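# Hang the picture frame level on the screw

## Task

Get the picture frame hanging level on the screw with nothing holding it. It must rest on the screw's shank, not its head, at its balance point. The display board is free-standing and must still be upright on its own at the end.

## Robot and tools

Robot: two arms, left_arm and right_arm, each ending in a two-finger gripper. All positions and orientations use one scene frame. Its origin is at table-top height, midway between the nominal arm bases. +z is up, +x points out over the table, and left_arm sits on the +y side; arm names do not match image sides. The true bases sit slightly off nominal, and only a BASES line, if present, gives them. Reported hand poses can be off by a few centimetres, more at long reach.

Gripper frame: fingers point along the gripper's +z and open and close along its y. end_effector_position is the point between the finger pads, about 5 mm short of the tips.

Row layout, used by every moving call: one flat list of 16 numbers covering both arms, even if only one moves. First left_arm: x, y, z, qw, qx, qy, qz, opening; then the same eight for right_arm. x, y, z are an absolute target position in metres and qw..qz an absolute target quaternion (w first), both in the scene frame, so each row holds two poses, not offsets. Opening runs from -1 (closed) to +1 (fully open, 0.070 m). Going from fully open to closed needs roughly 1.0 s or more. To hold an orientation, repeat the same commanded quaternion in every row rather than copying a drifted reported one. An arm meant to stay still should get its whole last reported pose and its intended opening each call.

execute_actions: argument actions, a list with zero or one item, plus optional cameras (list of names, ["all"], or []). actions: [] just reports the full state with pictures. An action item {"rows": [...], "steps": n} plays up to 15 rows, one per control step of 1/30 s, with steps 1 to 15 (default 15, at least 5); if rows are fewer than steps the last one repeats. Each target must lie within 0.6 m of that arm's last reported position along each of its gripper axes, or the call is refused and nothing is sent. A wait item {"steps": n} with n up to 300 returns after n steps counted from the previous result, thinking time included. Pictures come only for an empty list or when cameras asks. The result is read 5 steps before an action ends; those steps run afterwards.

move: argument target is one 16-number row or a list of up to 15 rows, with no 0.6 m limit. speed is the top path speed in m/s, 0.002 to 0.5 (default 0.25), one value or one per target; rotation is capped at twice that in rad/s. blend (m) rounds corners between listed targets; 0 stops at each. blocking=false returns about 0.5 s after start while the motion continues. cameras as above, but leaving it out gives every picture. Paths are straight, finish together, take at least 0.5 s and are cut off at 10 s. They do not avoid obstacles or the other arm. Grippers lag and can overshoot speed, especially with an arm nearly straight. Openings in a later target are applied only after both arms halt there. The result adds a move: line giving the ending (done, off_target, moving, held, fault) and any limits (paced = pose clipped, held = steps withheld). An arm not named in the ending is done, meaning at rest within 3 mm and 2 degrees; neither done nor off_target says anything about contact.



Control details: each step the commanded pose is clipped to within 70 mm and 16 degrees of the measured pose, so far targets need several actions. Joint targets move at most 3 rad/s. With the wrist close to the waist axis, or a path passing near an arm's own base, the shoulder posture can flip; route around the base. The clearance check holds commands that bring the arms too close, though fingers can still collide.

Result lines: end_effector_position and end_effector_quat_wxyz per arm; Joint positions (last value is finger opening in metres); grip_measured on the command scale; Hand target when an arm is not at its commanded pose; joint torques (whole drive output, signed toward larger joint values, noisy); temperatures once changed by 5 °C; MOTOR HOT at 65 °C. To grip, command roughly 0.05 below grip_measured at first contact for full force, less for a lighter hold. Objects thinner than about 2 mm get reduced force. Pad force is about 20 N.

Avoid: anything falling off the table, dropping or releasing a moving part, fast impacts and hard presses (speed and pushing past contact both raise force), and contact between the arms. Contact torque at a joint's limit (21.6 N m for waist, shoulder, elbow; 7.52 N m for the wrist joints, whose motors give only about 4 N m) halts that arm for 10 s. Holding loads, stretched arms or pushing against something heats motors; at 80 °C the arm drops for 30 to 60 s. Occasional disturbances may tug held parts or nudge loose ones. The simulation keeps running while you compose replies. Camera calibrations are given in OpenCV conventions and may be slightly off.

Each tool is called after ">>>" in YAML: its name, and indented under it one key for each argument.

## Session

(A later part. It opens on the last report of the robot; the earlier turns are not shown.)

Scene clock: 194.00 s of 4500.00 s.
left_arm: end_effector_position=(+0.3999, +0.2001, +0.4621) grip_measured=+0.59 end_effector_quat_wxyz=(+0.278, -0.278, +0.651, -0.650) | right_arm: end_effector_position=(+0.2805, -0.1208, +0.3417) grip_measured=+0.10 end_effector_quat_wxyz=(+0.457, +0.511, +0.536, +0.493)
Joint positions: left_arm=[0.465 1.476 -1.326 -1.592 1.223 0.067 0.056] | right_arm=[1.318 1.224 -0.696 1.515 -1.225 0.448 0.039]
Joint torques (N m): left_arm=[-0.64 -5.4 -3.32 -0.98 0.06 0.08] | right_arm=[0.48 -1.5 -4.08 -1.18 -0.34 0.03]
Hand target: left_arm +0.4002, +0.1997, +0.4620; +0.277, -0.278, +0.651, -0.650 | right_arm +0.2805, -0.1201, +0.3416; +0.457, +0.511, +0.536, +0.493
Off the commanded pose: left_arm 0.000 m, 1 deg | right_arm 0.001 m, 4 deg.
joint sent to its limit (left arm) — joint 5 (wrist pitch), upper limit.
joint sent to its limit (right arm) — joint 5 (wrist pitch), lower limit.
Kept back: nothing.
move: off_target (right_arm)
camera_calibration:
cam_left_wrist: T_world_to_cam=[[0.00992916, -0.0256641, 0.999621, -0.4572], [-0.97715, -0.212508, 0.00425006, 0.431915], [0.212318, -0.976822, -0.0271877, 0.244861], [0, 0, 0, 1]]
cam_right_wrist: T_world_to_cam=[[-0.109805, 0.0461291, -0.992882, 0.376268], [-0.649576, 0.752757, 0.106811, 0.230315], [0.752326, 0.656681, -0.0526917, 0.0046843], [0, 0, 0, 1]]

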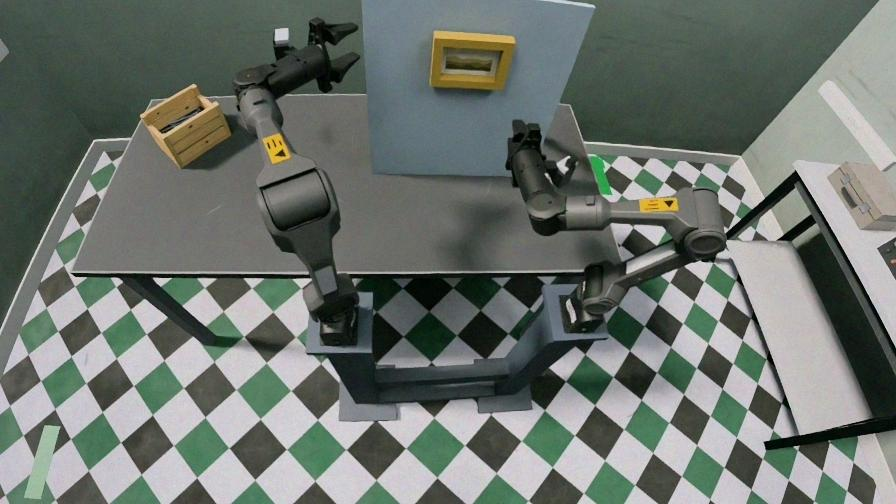

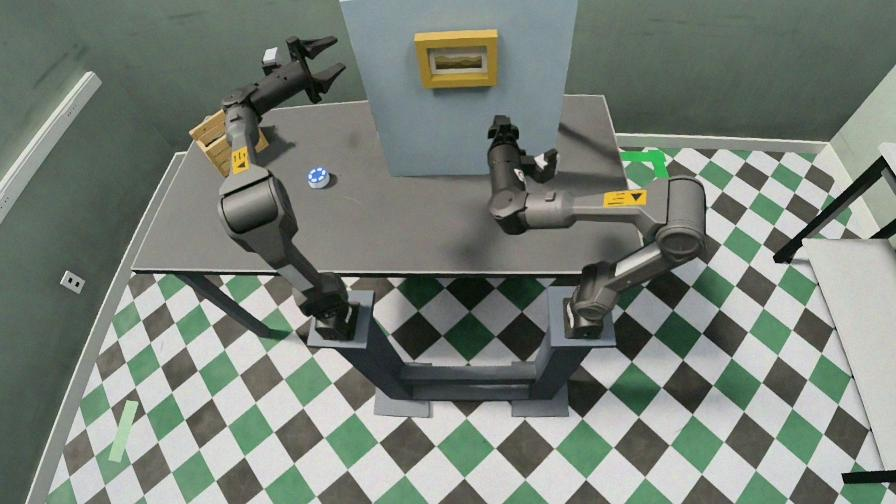

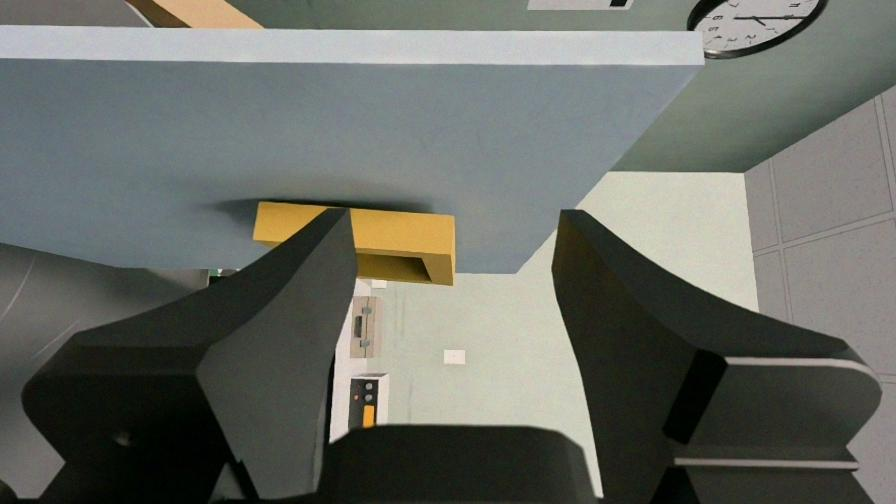

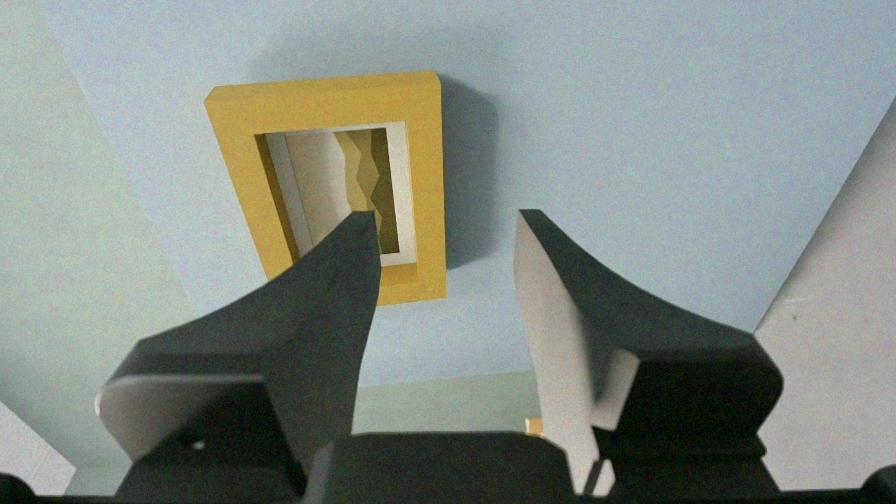

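>>> zoom_image:
  camera: "cam_head_left"
  region: [420, 20, 530, 100]

>>> zoom_image:
  camera: "cam_head_right"
  region: [400, 20, 510, 100]

Scaled by 4.582 from the camera's 896x504 image, which has a finer 1280x720 frame.

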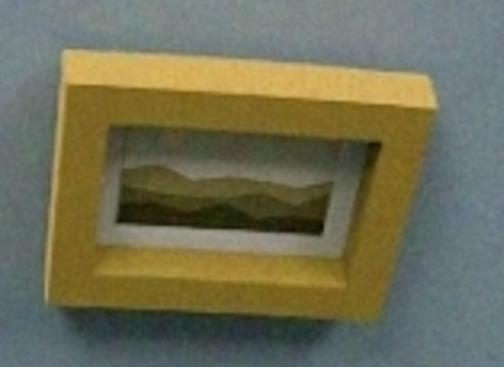

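Scaled by 4.582 from the camera's 896x504 image, which has a finer 1280x720 frame.

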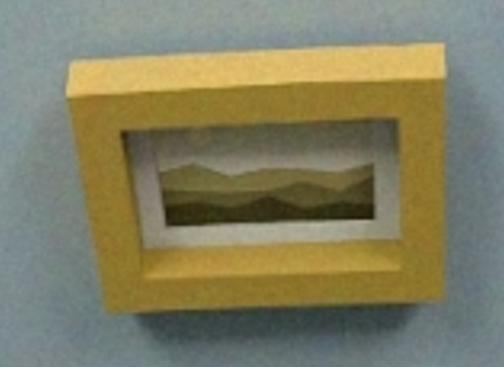

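>>> move:
  target:
    - [0.400, 0.200, 0.462, 0.278, -0.278, 0.650, -0.650, 0.59, 0.325, -0.0383, 0.3416, 0.4978, 0.5022, 0.4978, 0.5022, 0.1]
    - [0.400, 0.200, 0.462, 0.278, -0.278, 0.650, -0.650, 0.59, 0.400, -0.0383, 0.3416, 0.4978, 0.5022, 0.4978, 0.5022, 0.1]
    - [0.400, 0.200, 0.462, 0.278, -0.278, 0.650, -0.650, 0.59, 0.441, -0.0383, 0.3416, 0.4978, 0.5022, 0.4978, 0.5022, -0.5]
  speed: [0.12, 0.06, 0.025]
  blend: [0.01, 0.005, 0]

Scene clock: 201.90 s of 4500.00 s.
left_arm: end_effector_position=(+0.4001, +0.1999, +0.4619) grip_measured=+0.59 end_effector_quat_wxyz=(+0.278, -0.278, +0.650, -0.650) | right_arm: end_effector_position=(+0.4411, -0.0383, +0.3416) grip_measured=-0.43 end_effector_quat_wxyz=(+0.498, +0.502, +0.498, +0.502)
Joint positions: left_arm=[0.464 1.477 -1.325 -1.594 1.223 0.069 0.056] | right_arm=[0.932 1.809 -1.246 1.228 -0.992 0.587 0.02]
Joint torques (N m): left_arm=[0.42 -6.36 -2.55 -0.92 -0.16 0.1] | right_arm=[-0.08 -7.74 -3.56 -0.81 -0.62 -0.1]
Off the commanded pose: left_arm 0.000 m, 0 deg | right_arm 0.000 m, 0 deg.
Kept back: nothing.
move: done
camera_calibration:
cam_left_wrist: T_world_to_cam=[[0.00948868, -0.0244997, 0.999655, -0.45706], [-0.977316, -0.211748, 0.0040871, 0.432076], [0.211574, -0.977017, -0.0259531, 0.244362], [0, 0, 0, 1]]
cam_right_wrist: T_world_to_cam=[[-0.0101854, 0.0477743, -0.998806, 0.348179], [-0.610081, 0.791113, 0.0440614, 0.278096], [0.792274, 0.609801, 0.0210884, -0.214971], [0, 0, 0, 1]]

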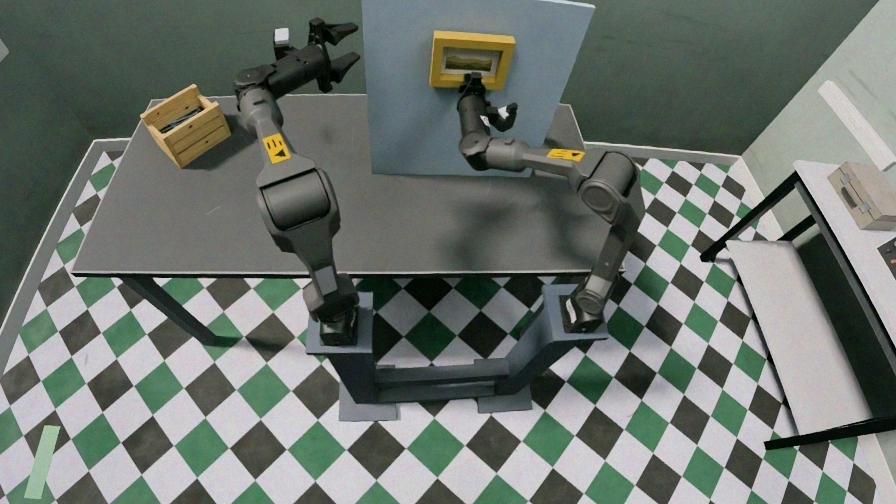

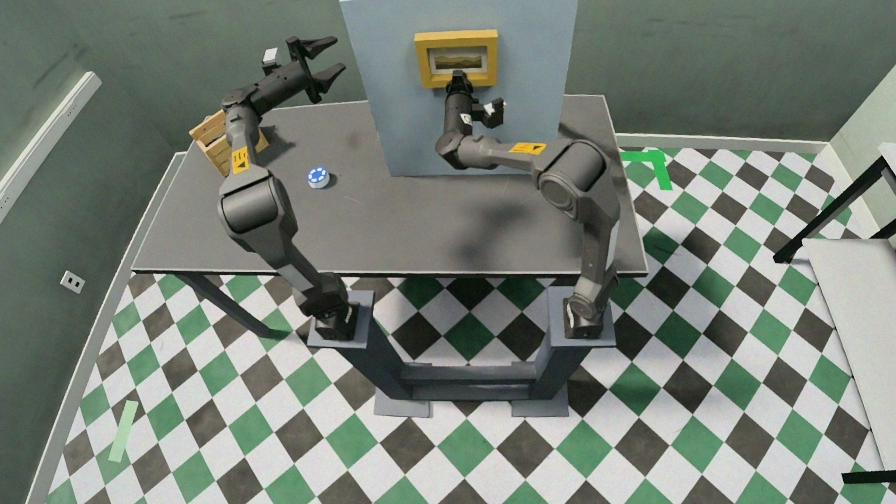

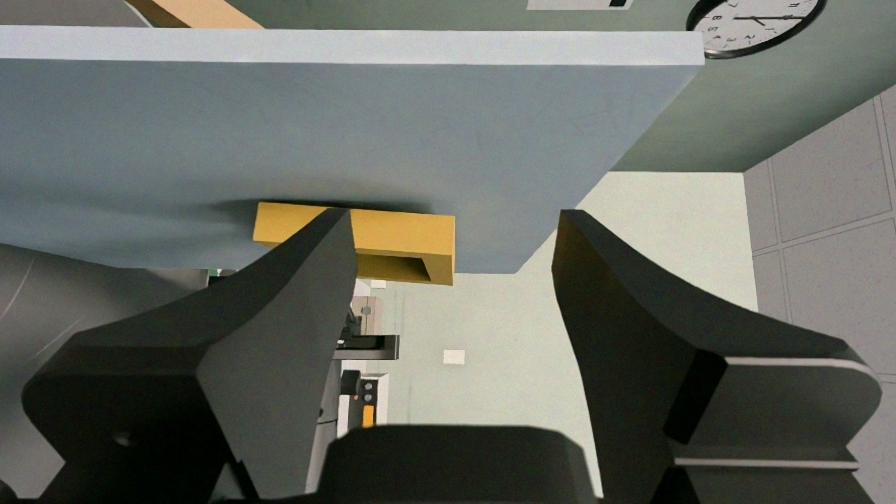

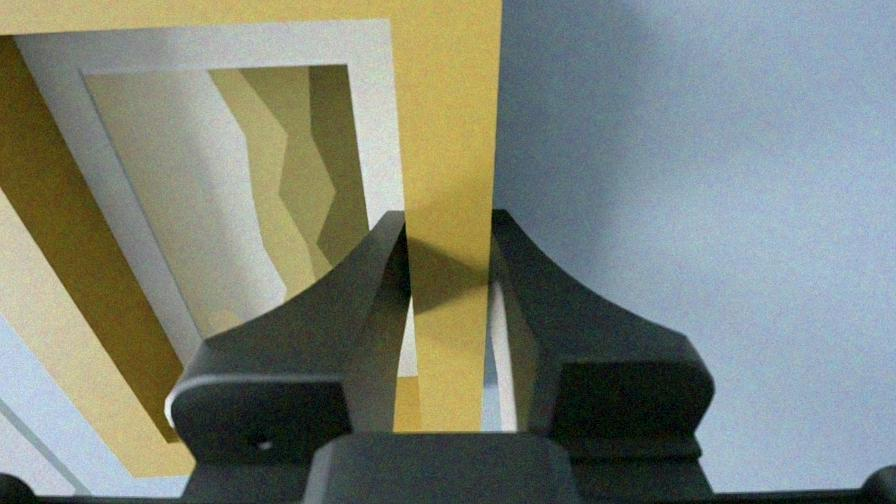

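>>> move:
  target:
    - [0.400, 0.200, 0.462, 0.278, -0.278, 0.650, -0.650, 0.59, 0.441, -0.0317, 0.3418, 0.4800, 0.51925, 0.4800, 0.51925, -0.5]
    - [0.400, 0.200, 0.462, 0.278, -0.278, 0.650, -0.650, 0.59, 0.4337, -0.0317, 0.3418, 0.46158, 0.53568, 0.49782, 0.50218, -0.5]
  speed: [0.02, 0.015]
  cameras: ["cam_right_wrist", "cam_head_left", "cam_head_right"]

>>> move:
  target: [0.400, 0.200, 0.462, 0.278, -0.278, 0.650, -0.650, 0.59, 0.4337, -0.0317, 0.3418, 0.46158, 0.53568, 0.49782, 0.50218, 0.1]
  cameras: ["cam_right_wrist", "cam_head_left", "cam_head_right"]

Scene clock: 206.53 s of 4500.00 s.
Off the commanded pose: left_arm 0.000 m, 0 deg | right_arm 0.000 m, 0 deg.
Kept back: nothing.
move: done
camera_calibration:
cam_right_wrist: T_world_to_cam=[[-0.0791683, 0.116365, -0.990046, 0.377228], [-0.605583, 0.783283, 0.140488, 0.233563], [0.791834, 0.610678, 0.00845746, -0.20853], [0, 0, 0, 1]]
Images, in order: cam_head_left, cam_head_right, cam_right_wrist.

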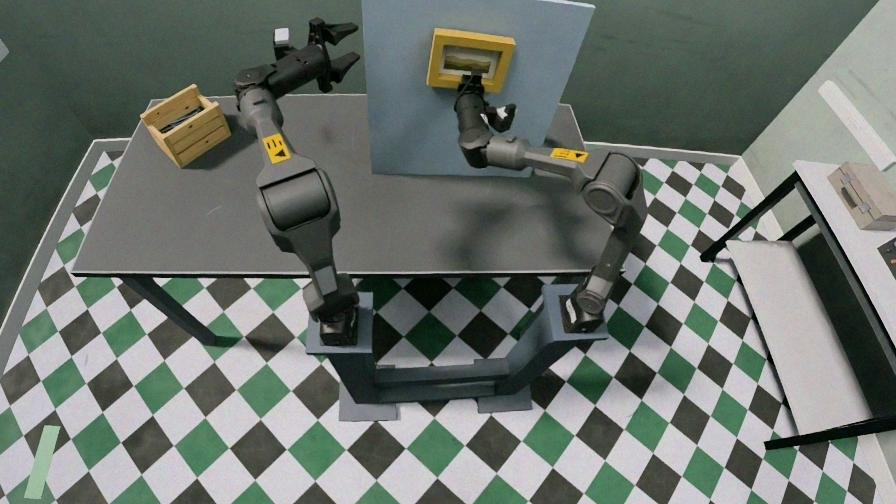

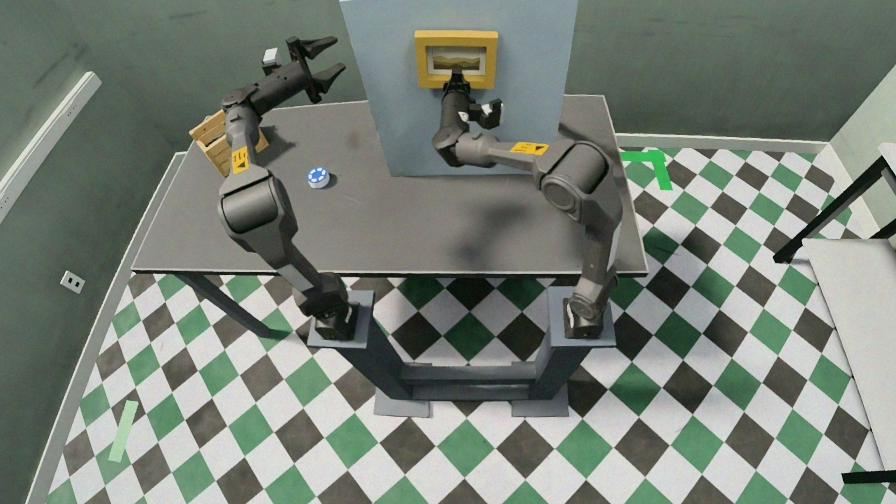

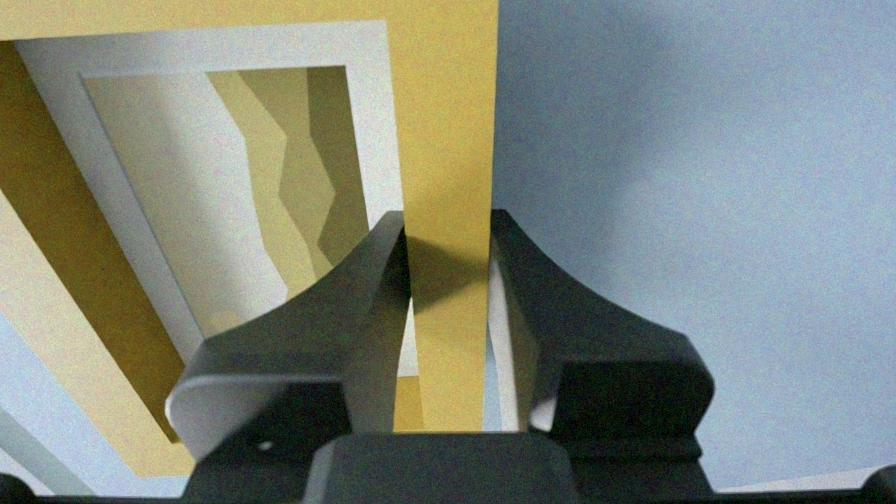

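Scene clock: 207.23 s of 4500.00 s.
left_arm: end_effector_position=(+0.4001, +0.1999, +0.4619) grip_measured=+0.59 end_effector_quat_wxyz=(+0.278, -0.278, +0.650, -0.650) | right_arm: end_effector_position=(+0.4339, -0.0319, +0.3407) grip_measured=+0.10 end_effector_quat_wxyz=(+0.462, +0.536, +0.499, +0.501)
Joint positions: left_arm=[0.464 1.477 -1.325 -1.594 1.223 0.069 0.056] | right_arm=[0.957 1.791 -1.284 1.352 -0.958 0.542 0.039]
Joint torques (N m): left_arm=[0.39 -6.33 -2.47 -0.87 -0.16 0.09] | right_arm=[0.7 -8.22 -4.54 -1.06 -0.51 -0.09]
Off the commanded pose: left_arm 0.000 m, 0 deg | right_arm 0.001 m, 0 deg.
Kept back: nothing.
move: done
camera_calibration:
cam_right_wrist: T_world_to_cam=[[-0.0817189, 0.115321, -0.989961, 0.377098], [-0.605549, 0.783178, 0.14122, 0.233347], [0.791601, 0.61101, 0.00583238, -0.207635], [0, 0, 0, 1]]
Images, in order: cam_head_left, cam_head_right, cam_right_wrist.

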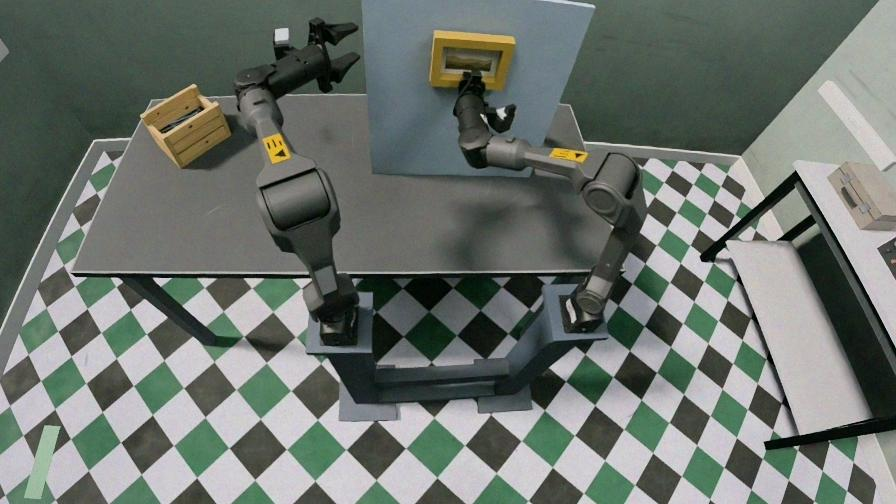

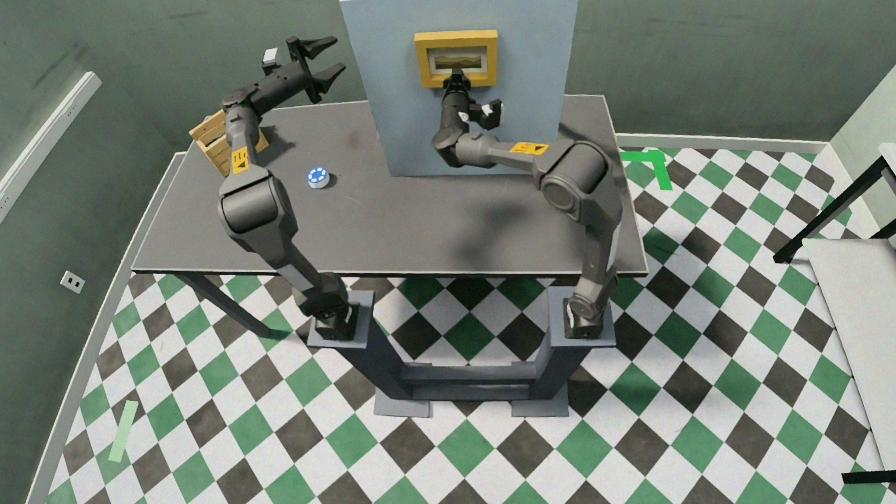

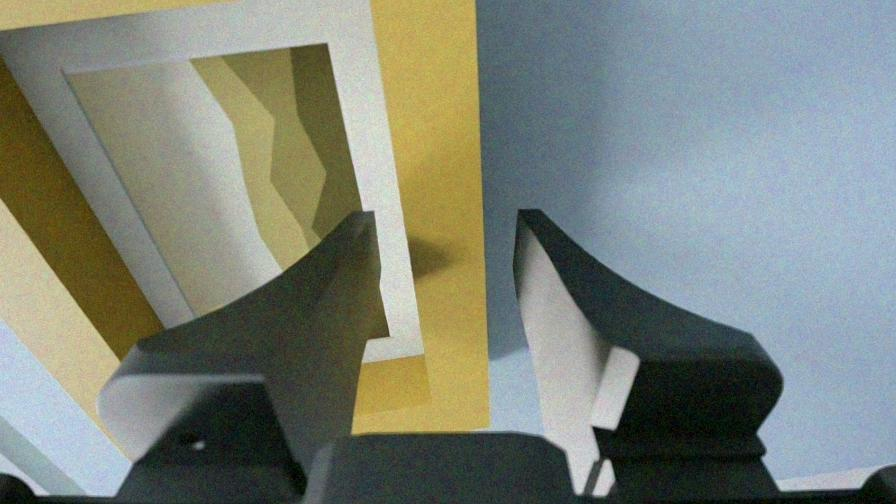

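>>> zoom_image:
  camera: "cam_head_left"
  region: [420, 20, 530, 100]

>>> zoom_image:
  camera: "cam_head_right"
  region: [400, 20, 510, 100]

Scaled by 4.582 from the camera's 896x504 image, which has a finer 1280x720 frame.

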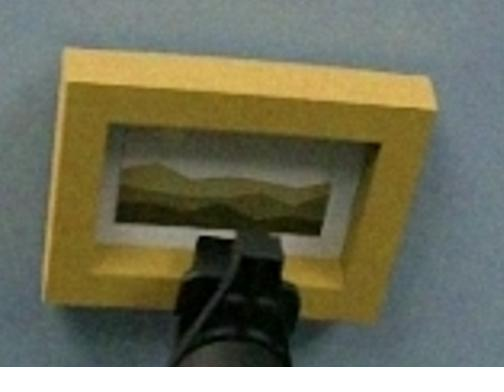

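Scaled by 4.582 from the camera's 896x504 image, which has a finer 1280x720 frame.

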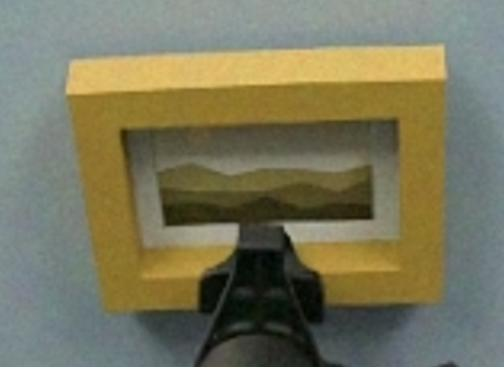

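>>> move:
  target:
    - [0.400, 0.200, 0.462, 0.278, -0.278, 0.650, -0.650, 0.59, 0.441, -0.0383, 0.3416, 0.4978, 0.5022, 0.4978, 0.5022, 0.1]
    - [0.400, 0.200, 0.462, 0.278, -0.278, 0.650, -0.650, 0.59, 0.441, -0.0383, 0.3416, 0.4978, 0.5022, 0.4978, 0.5022, -0.5]
    - [0.400, 0.200, 0.462, 0.278, -0.278, 0.650, -0.650, 0.59, 0.441, -0.0383, 0.3416, 0.4978, 0.5022, 0.4978, 0.5022, 0.1]
  speed: [0.02, 0.02, 0.02]
  cameras: ["cam_right_wrist", "cam_head_left", "cam_head_right"]

Scene clock: 212.27 s of 4500.00 s.
left_arm: end_effector_position=(+0.4001, +0.1999, +0.4619) grip_measured=+0.59 end_effector_quat_wxyz=(+0.278, -0.278, +0.650, -0.650) | right_arm: end_effector_position=(+0.4410, -0.0382, +0.3420) grip_measured=+0.10 end_effector_quat_wxyz=(+0.498, +0.502, +0.498, +0.503)
Joint positions: left_arm=[0.464 1.477 -1.325 -1.594 1.223 0.069 0.056] | right_arm=[0.932 1.808 -1.246 1.227 -0.992 0.587 0.039]
Joint torques (N m): left_arm=[0.44 -6.07 -2.58 -0.76 -0.14 0.08] | right_arm=[0.56 -7.18 -3.99 -0.87 -0.57 -0.21]
Off the commanded pose: left_arm 0.000 m, 0 deg | right_arm 0.000 m, 0 deg.
Kept back: nothing.
move: done
camera_calibration:
cam_right_wrist: T_world_to_cam=[[-0.00931006, 0.0476988, -0.998818, 0.348165], [-0.610607, 0.79074, 0.0434535, 0.278307], [0.791879, 0.61029, 0.0217634, -0.214958], [0, 0, 0, 1]]
Images, in order: cam_head_left, cam_head_right, cam_right_wrist.

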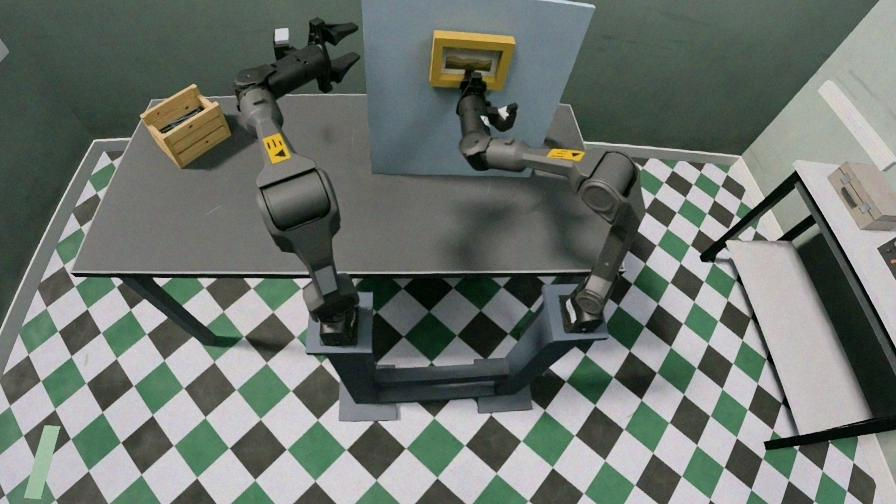

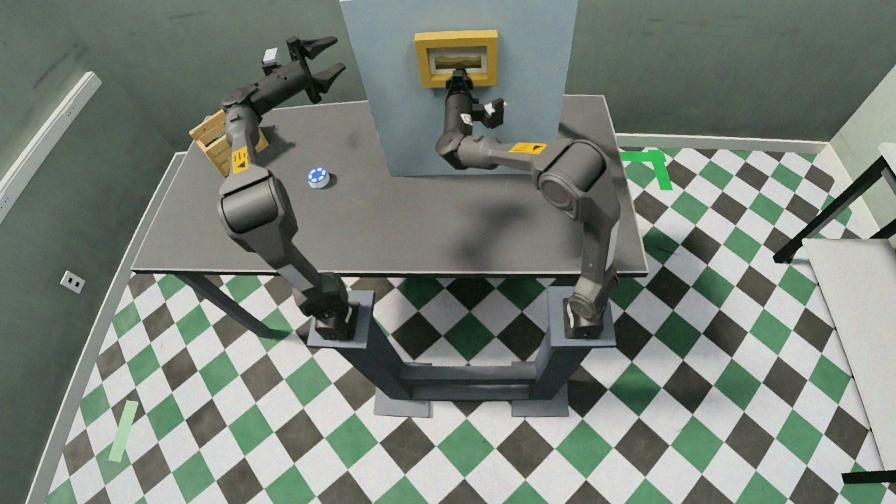

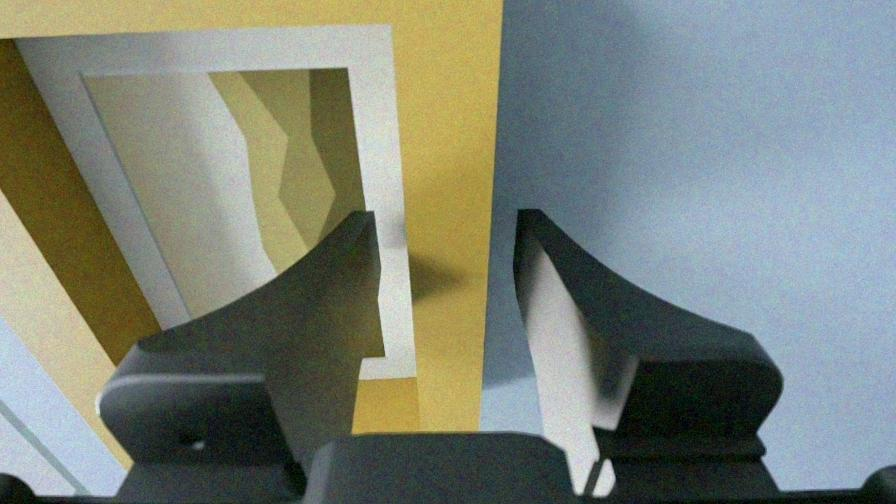

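Level again. Back out straight.

>>> move:
  target:
    - [0.400, 0.200, 0.462, 0.278, -0.278, 0.650, -0.650, 0.59, 0.395, -0.0383, 0.3416, 0.4978, 0.5022, 0.4978, 0.5022, 0.1]
    - [0.380, 0.210, 0.462, 0.278, -0.278, 0.650, -0.650, 0.59, 0.310, -0.0383, 0.3416, 0.4978, 0.5022, 0.4978, 0.5022, 0.1]
  speed: [0.025, 0.1]
  blend: [0.005, 0]
  cameras: ["all"]

>>> zoom_image:
  camera: "cam_head_left"
  region: [420, 20, 530, 100]

>>> zoom_image:
  camera: "cam_head_right"
  region: [400, 20, 510, 100]

Scene clock: 215.53 s of 4500.00 s.
left_arm: end_effector_position=(+0.3800, +0.2096, +0.4622) grip_measured=+0.59 end_effector_quat_wxyz=(+0.295, -0.296, +0.643, -0.641) | right_arm: end_effector_position=(+0.3101, -0.0388, +0.3420) grip_measured=+0.10 end_effector_quat_wxyz=(+0.468, +0.495, +0.526, +0.509)
Joint positions: left_arm=[0.519 1.391 -1.242 -1.59 1.223 0.065 0.056] | right_arm=[1.294 1.545 -0.948 1.422 -1.225 0.539 0.039]
Joint torques (N m): left_arm=[0 -4.67 -3.02 -0.78 0.02 -0.11] | right_arm=[-0.53 -4.01 -3.89 -1.13 -0.34 0.1]
Hand target: left_arm +0.3802, +0.2096, +0.4620; +0.295, -0.296, +0.644, -0.641 | right_arm +0.3104, -0.0384, +0.3417; +0.468, +0.495, +0.527, +0.509
Off the commanded pose: left_arm 0.000 m, 3 deg | right_arm 0.001 m, 5 deg.
joint read past its limit (right arm) — joint 5 (wrist pitch), lower limit.
joint sent to its limit (left arm) — joint 5 (wrist pitch), upper limit.
joint sent to its limit (right arm) — joint 5 (wrist pitch), lower limit.
Kept back: nothing.
move: off_target (left_arm, right_arm)
camera_calibration:
cam_left_wrist: T_world_to_cam=[[0.0121214, -0.025985, 0.999589, -0.457635], [-0.964245, -0.264968, 0.00480479, 0.420366], [0.264734, -0.963907, -0.0282676, 0.236238], [0, 0, 0, 1]]
cam_right_wrist: T_world_to_cam=[[-0.0569064, 0.0453984, -0.997347, 0.361111], [-0.663631, 0.74461, 0.0717593, 0.203808], [0.745892, 0.665954, -0.0122453, -0.0829282], [0, 0, 0, 1]]

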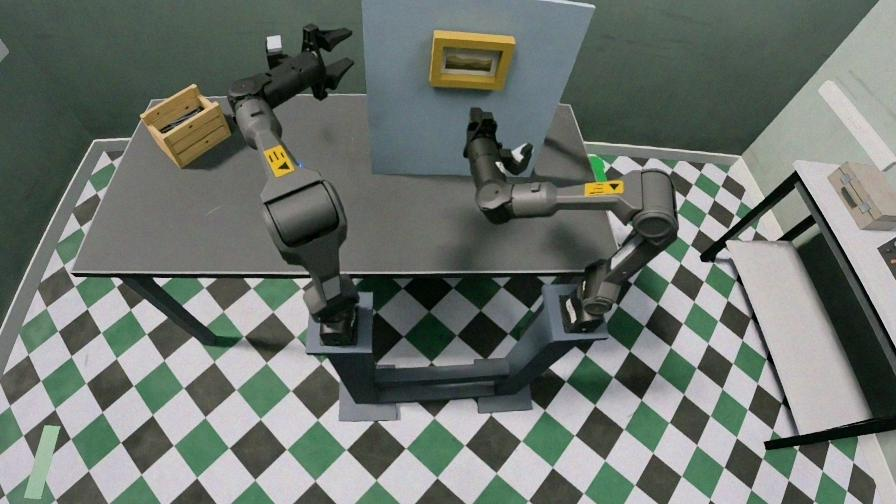

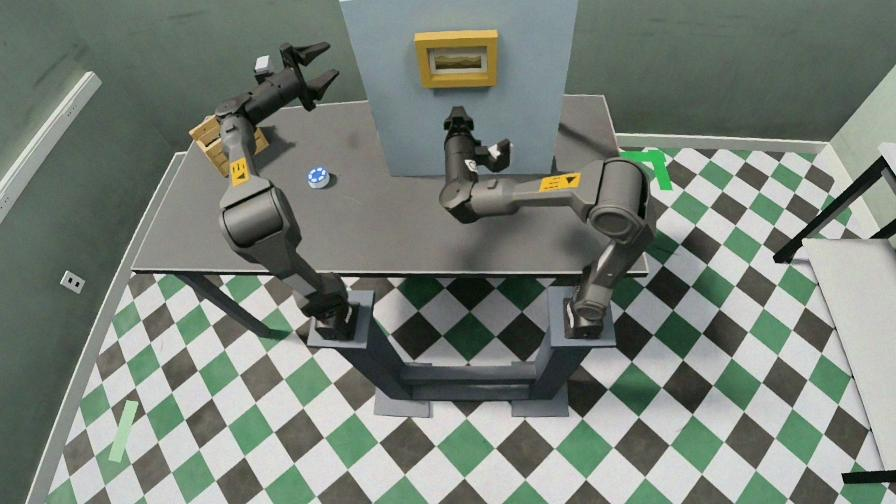

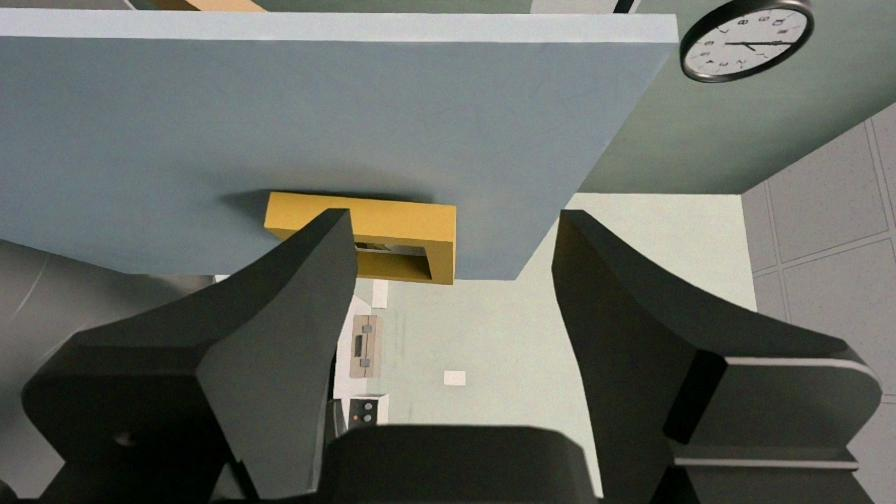

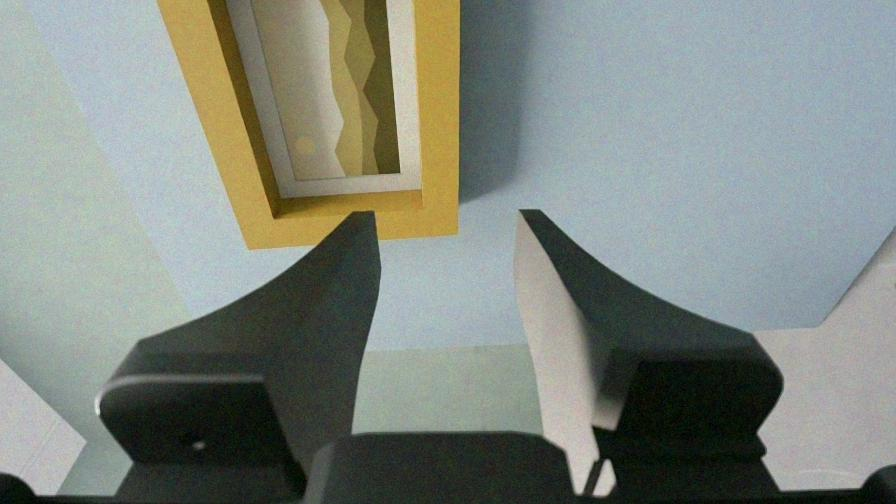

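Scaled by 4.582 from the camera's 896x504 image, which has a finer 1280x720 frame.

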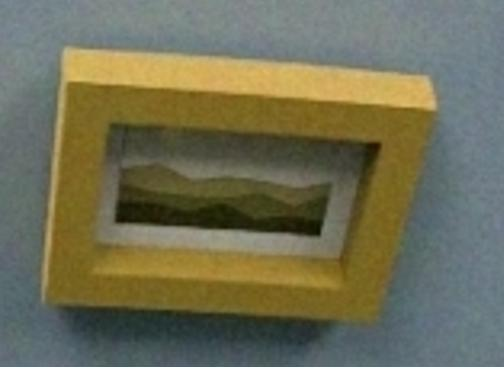

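Scaled by 4.582 from the camera's 896x504 image, which has a finer 1280x720 frame.

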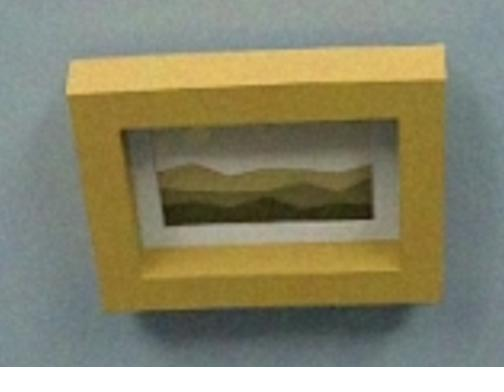

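>>> move:
  target:
    - [0.380, 0.210, 0.462, 0.295, -0.296, 0.643, -0.641, 0.59, 0.395, -0.0389, 0.3416, 0.5, 0.5, 0.5, 0.5, 0.1]
    - [0.380, 0.210, 0.462, 0.295, -0.296, 0.643, -0.641, 0.59, 0.441, -0.0389, 0.3416, 0.5, 0.5, 0.5, 0.5, -0.5]
    - [0.380, 0.210, 0.462, 0.295, -0.296, 0.643, -0.641, 0.59, 0.441, -0.0391, 0.3416, 0.501, 0.499, 0.501, 0.499, 0.1]
  speed: [0.1, 0.03, 0.02]
  blend: [0.01, 0, 0]
  cameras: ["cam_right_wrist", "cam_head_left", "cam_head_right"]

>>> zoom_image:
  camera: "cam_head_left"
  region: [420, 20, 530, 100]

>>> zoom_image:
  camera: "cam_head_right"
  region: [400, 20, 510, 100]

Scene clock: 220.93 s of 4500.00 s.
left_arm: end_effector_position=(+0.3801, +0.2100, +0.4622) grip_measured=+0.59 end_effector_quat_wxyz=(+0.296, -0.296, +0.643, -0.641) | right_arm: end_effector_position=(+0.4411, -0.0388, +0.3414) grip_measured=+0.10 end_effector_quat_wxyz=(+0.501, +0.499, +0.502, +0.499)
Joint positions: left_arm=[0.52 1.391 -1.242 -1.59 1.223 0.065 0.056] | right_arm=[0.931 1.807 -1.243 1.226 -0.991 0.575 0.039]
Joint torques (N m): left_arm=[0.54 -5.69 -2.49 -0.94 0.06 0.1] | right_arm=[0.16 -7.81 -3.54 -0.83 -0.57 0.18]
Off the commanded pose: left_arm 0.000 m, 0 deg | right_arm 0.000 m, 0 deg.
joint sent to its limit (left arm) — joint 5 (wrist pitch), upper limit.
Kept back: nothing.
move: done
camera_calibration:
cam_right_wrist: T_world_to_cam=[[-0.0102374, 0.0334542, -0.999388, 0.347646], [-0.610779, 0.791124, 0.0327393, 0.282655], [0.791735, 0.61074, 0.012334, -0.211412], [0, 0, 0, 1]]
Images, in order: cam_head_left, cam_head_right, cam_right_wrist.

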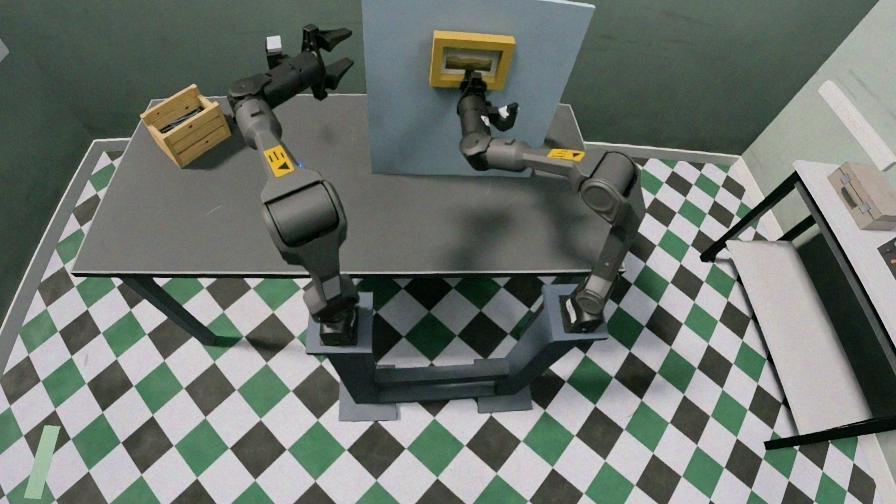

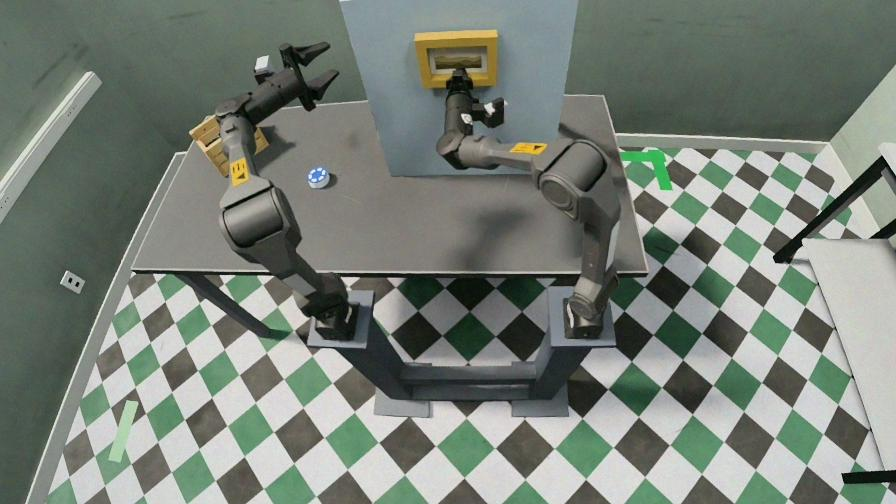

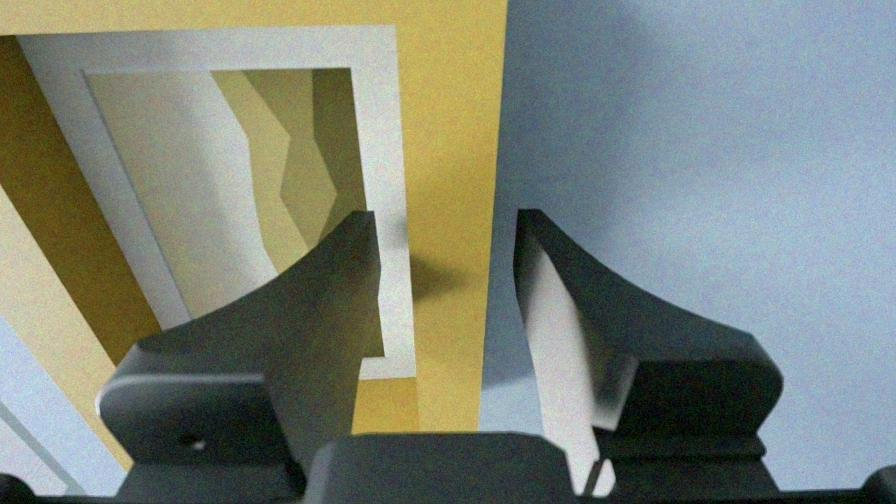

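Scaled by 4.582 from the camera's 896x504 image, which has a finer 1280x720 frame.

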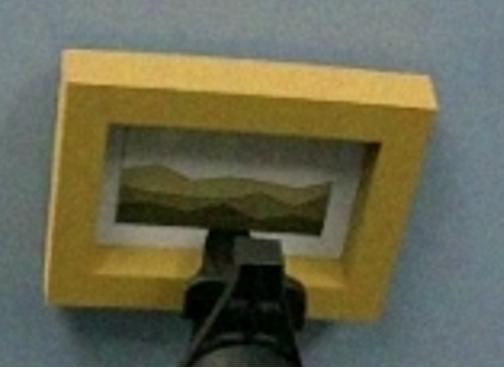

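Scaled by 4.582 from the camera's 896x504 image, which has a finer 1280x720 frame.

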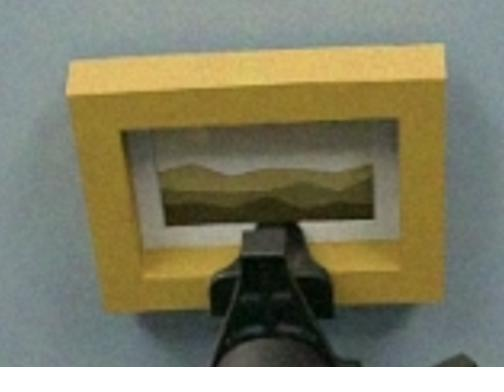

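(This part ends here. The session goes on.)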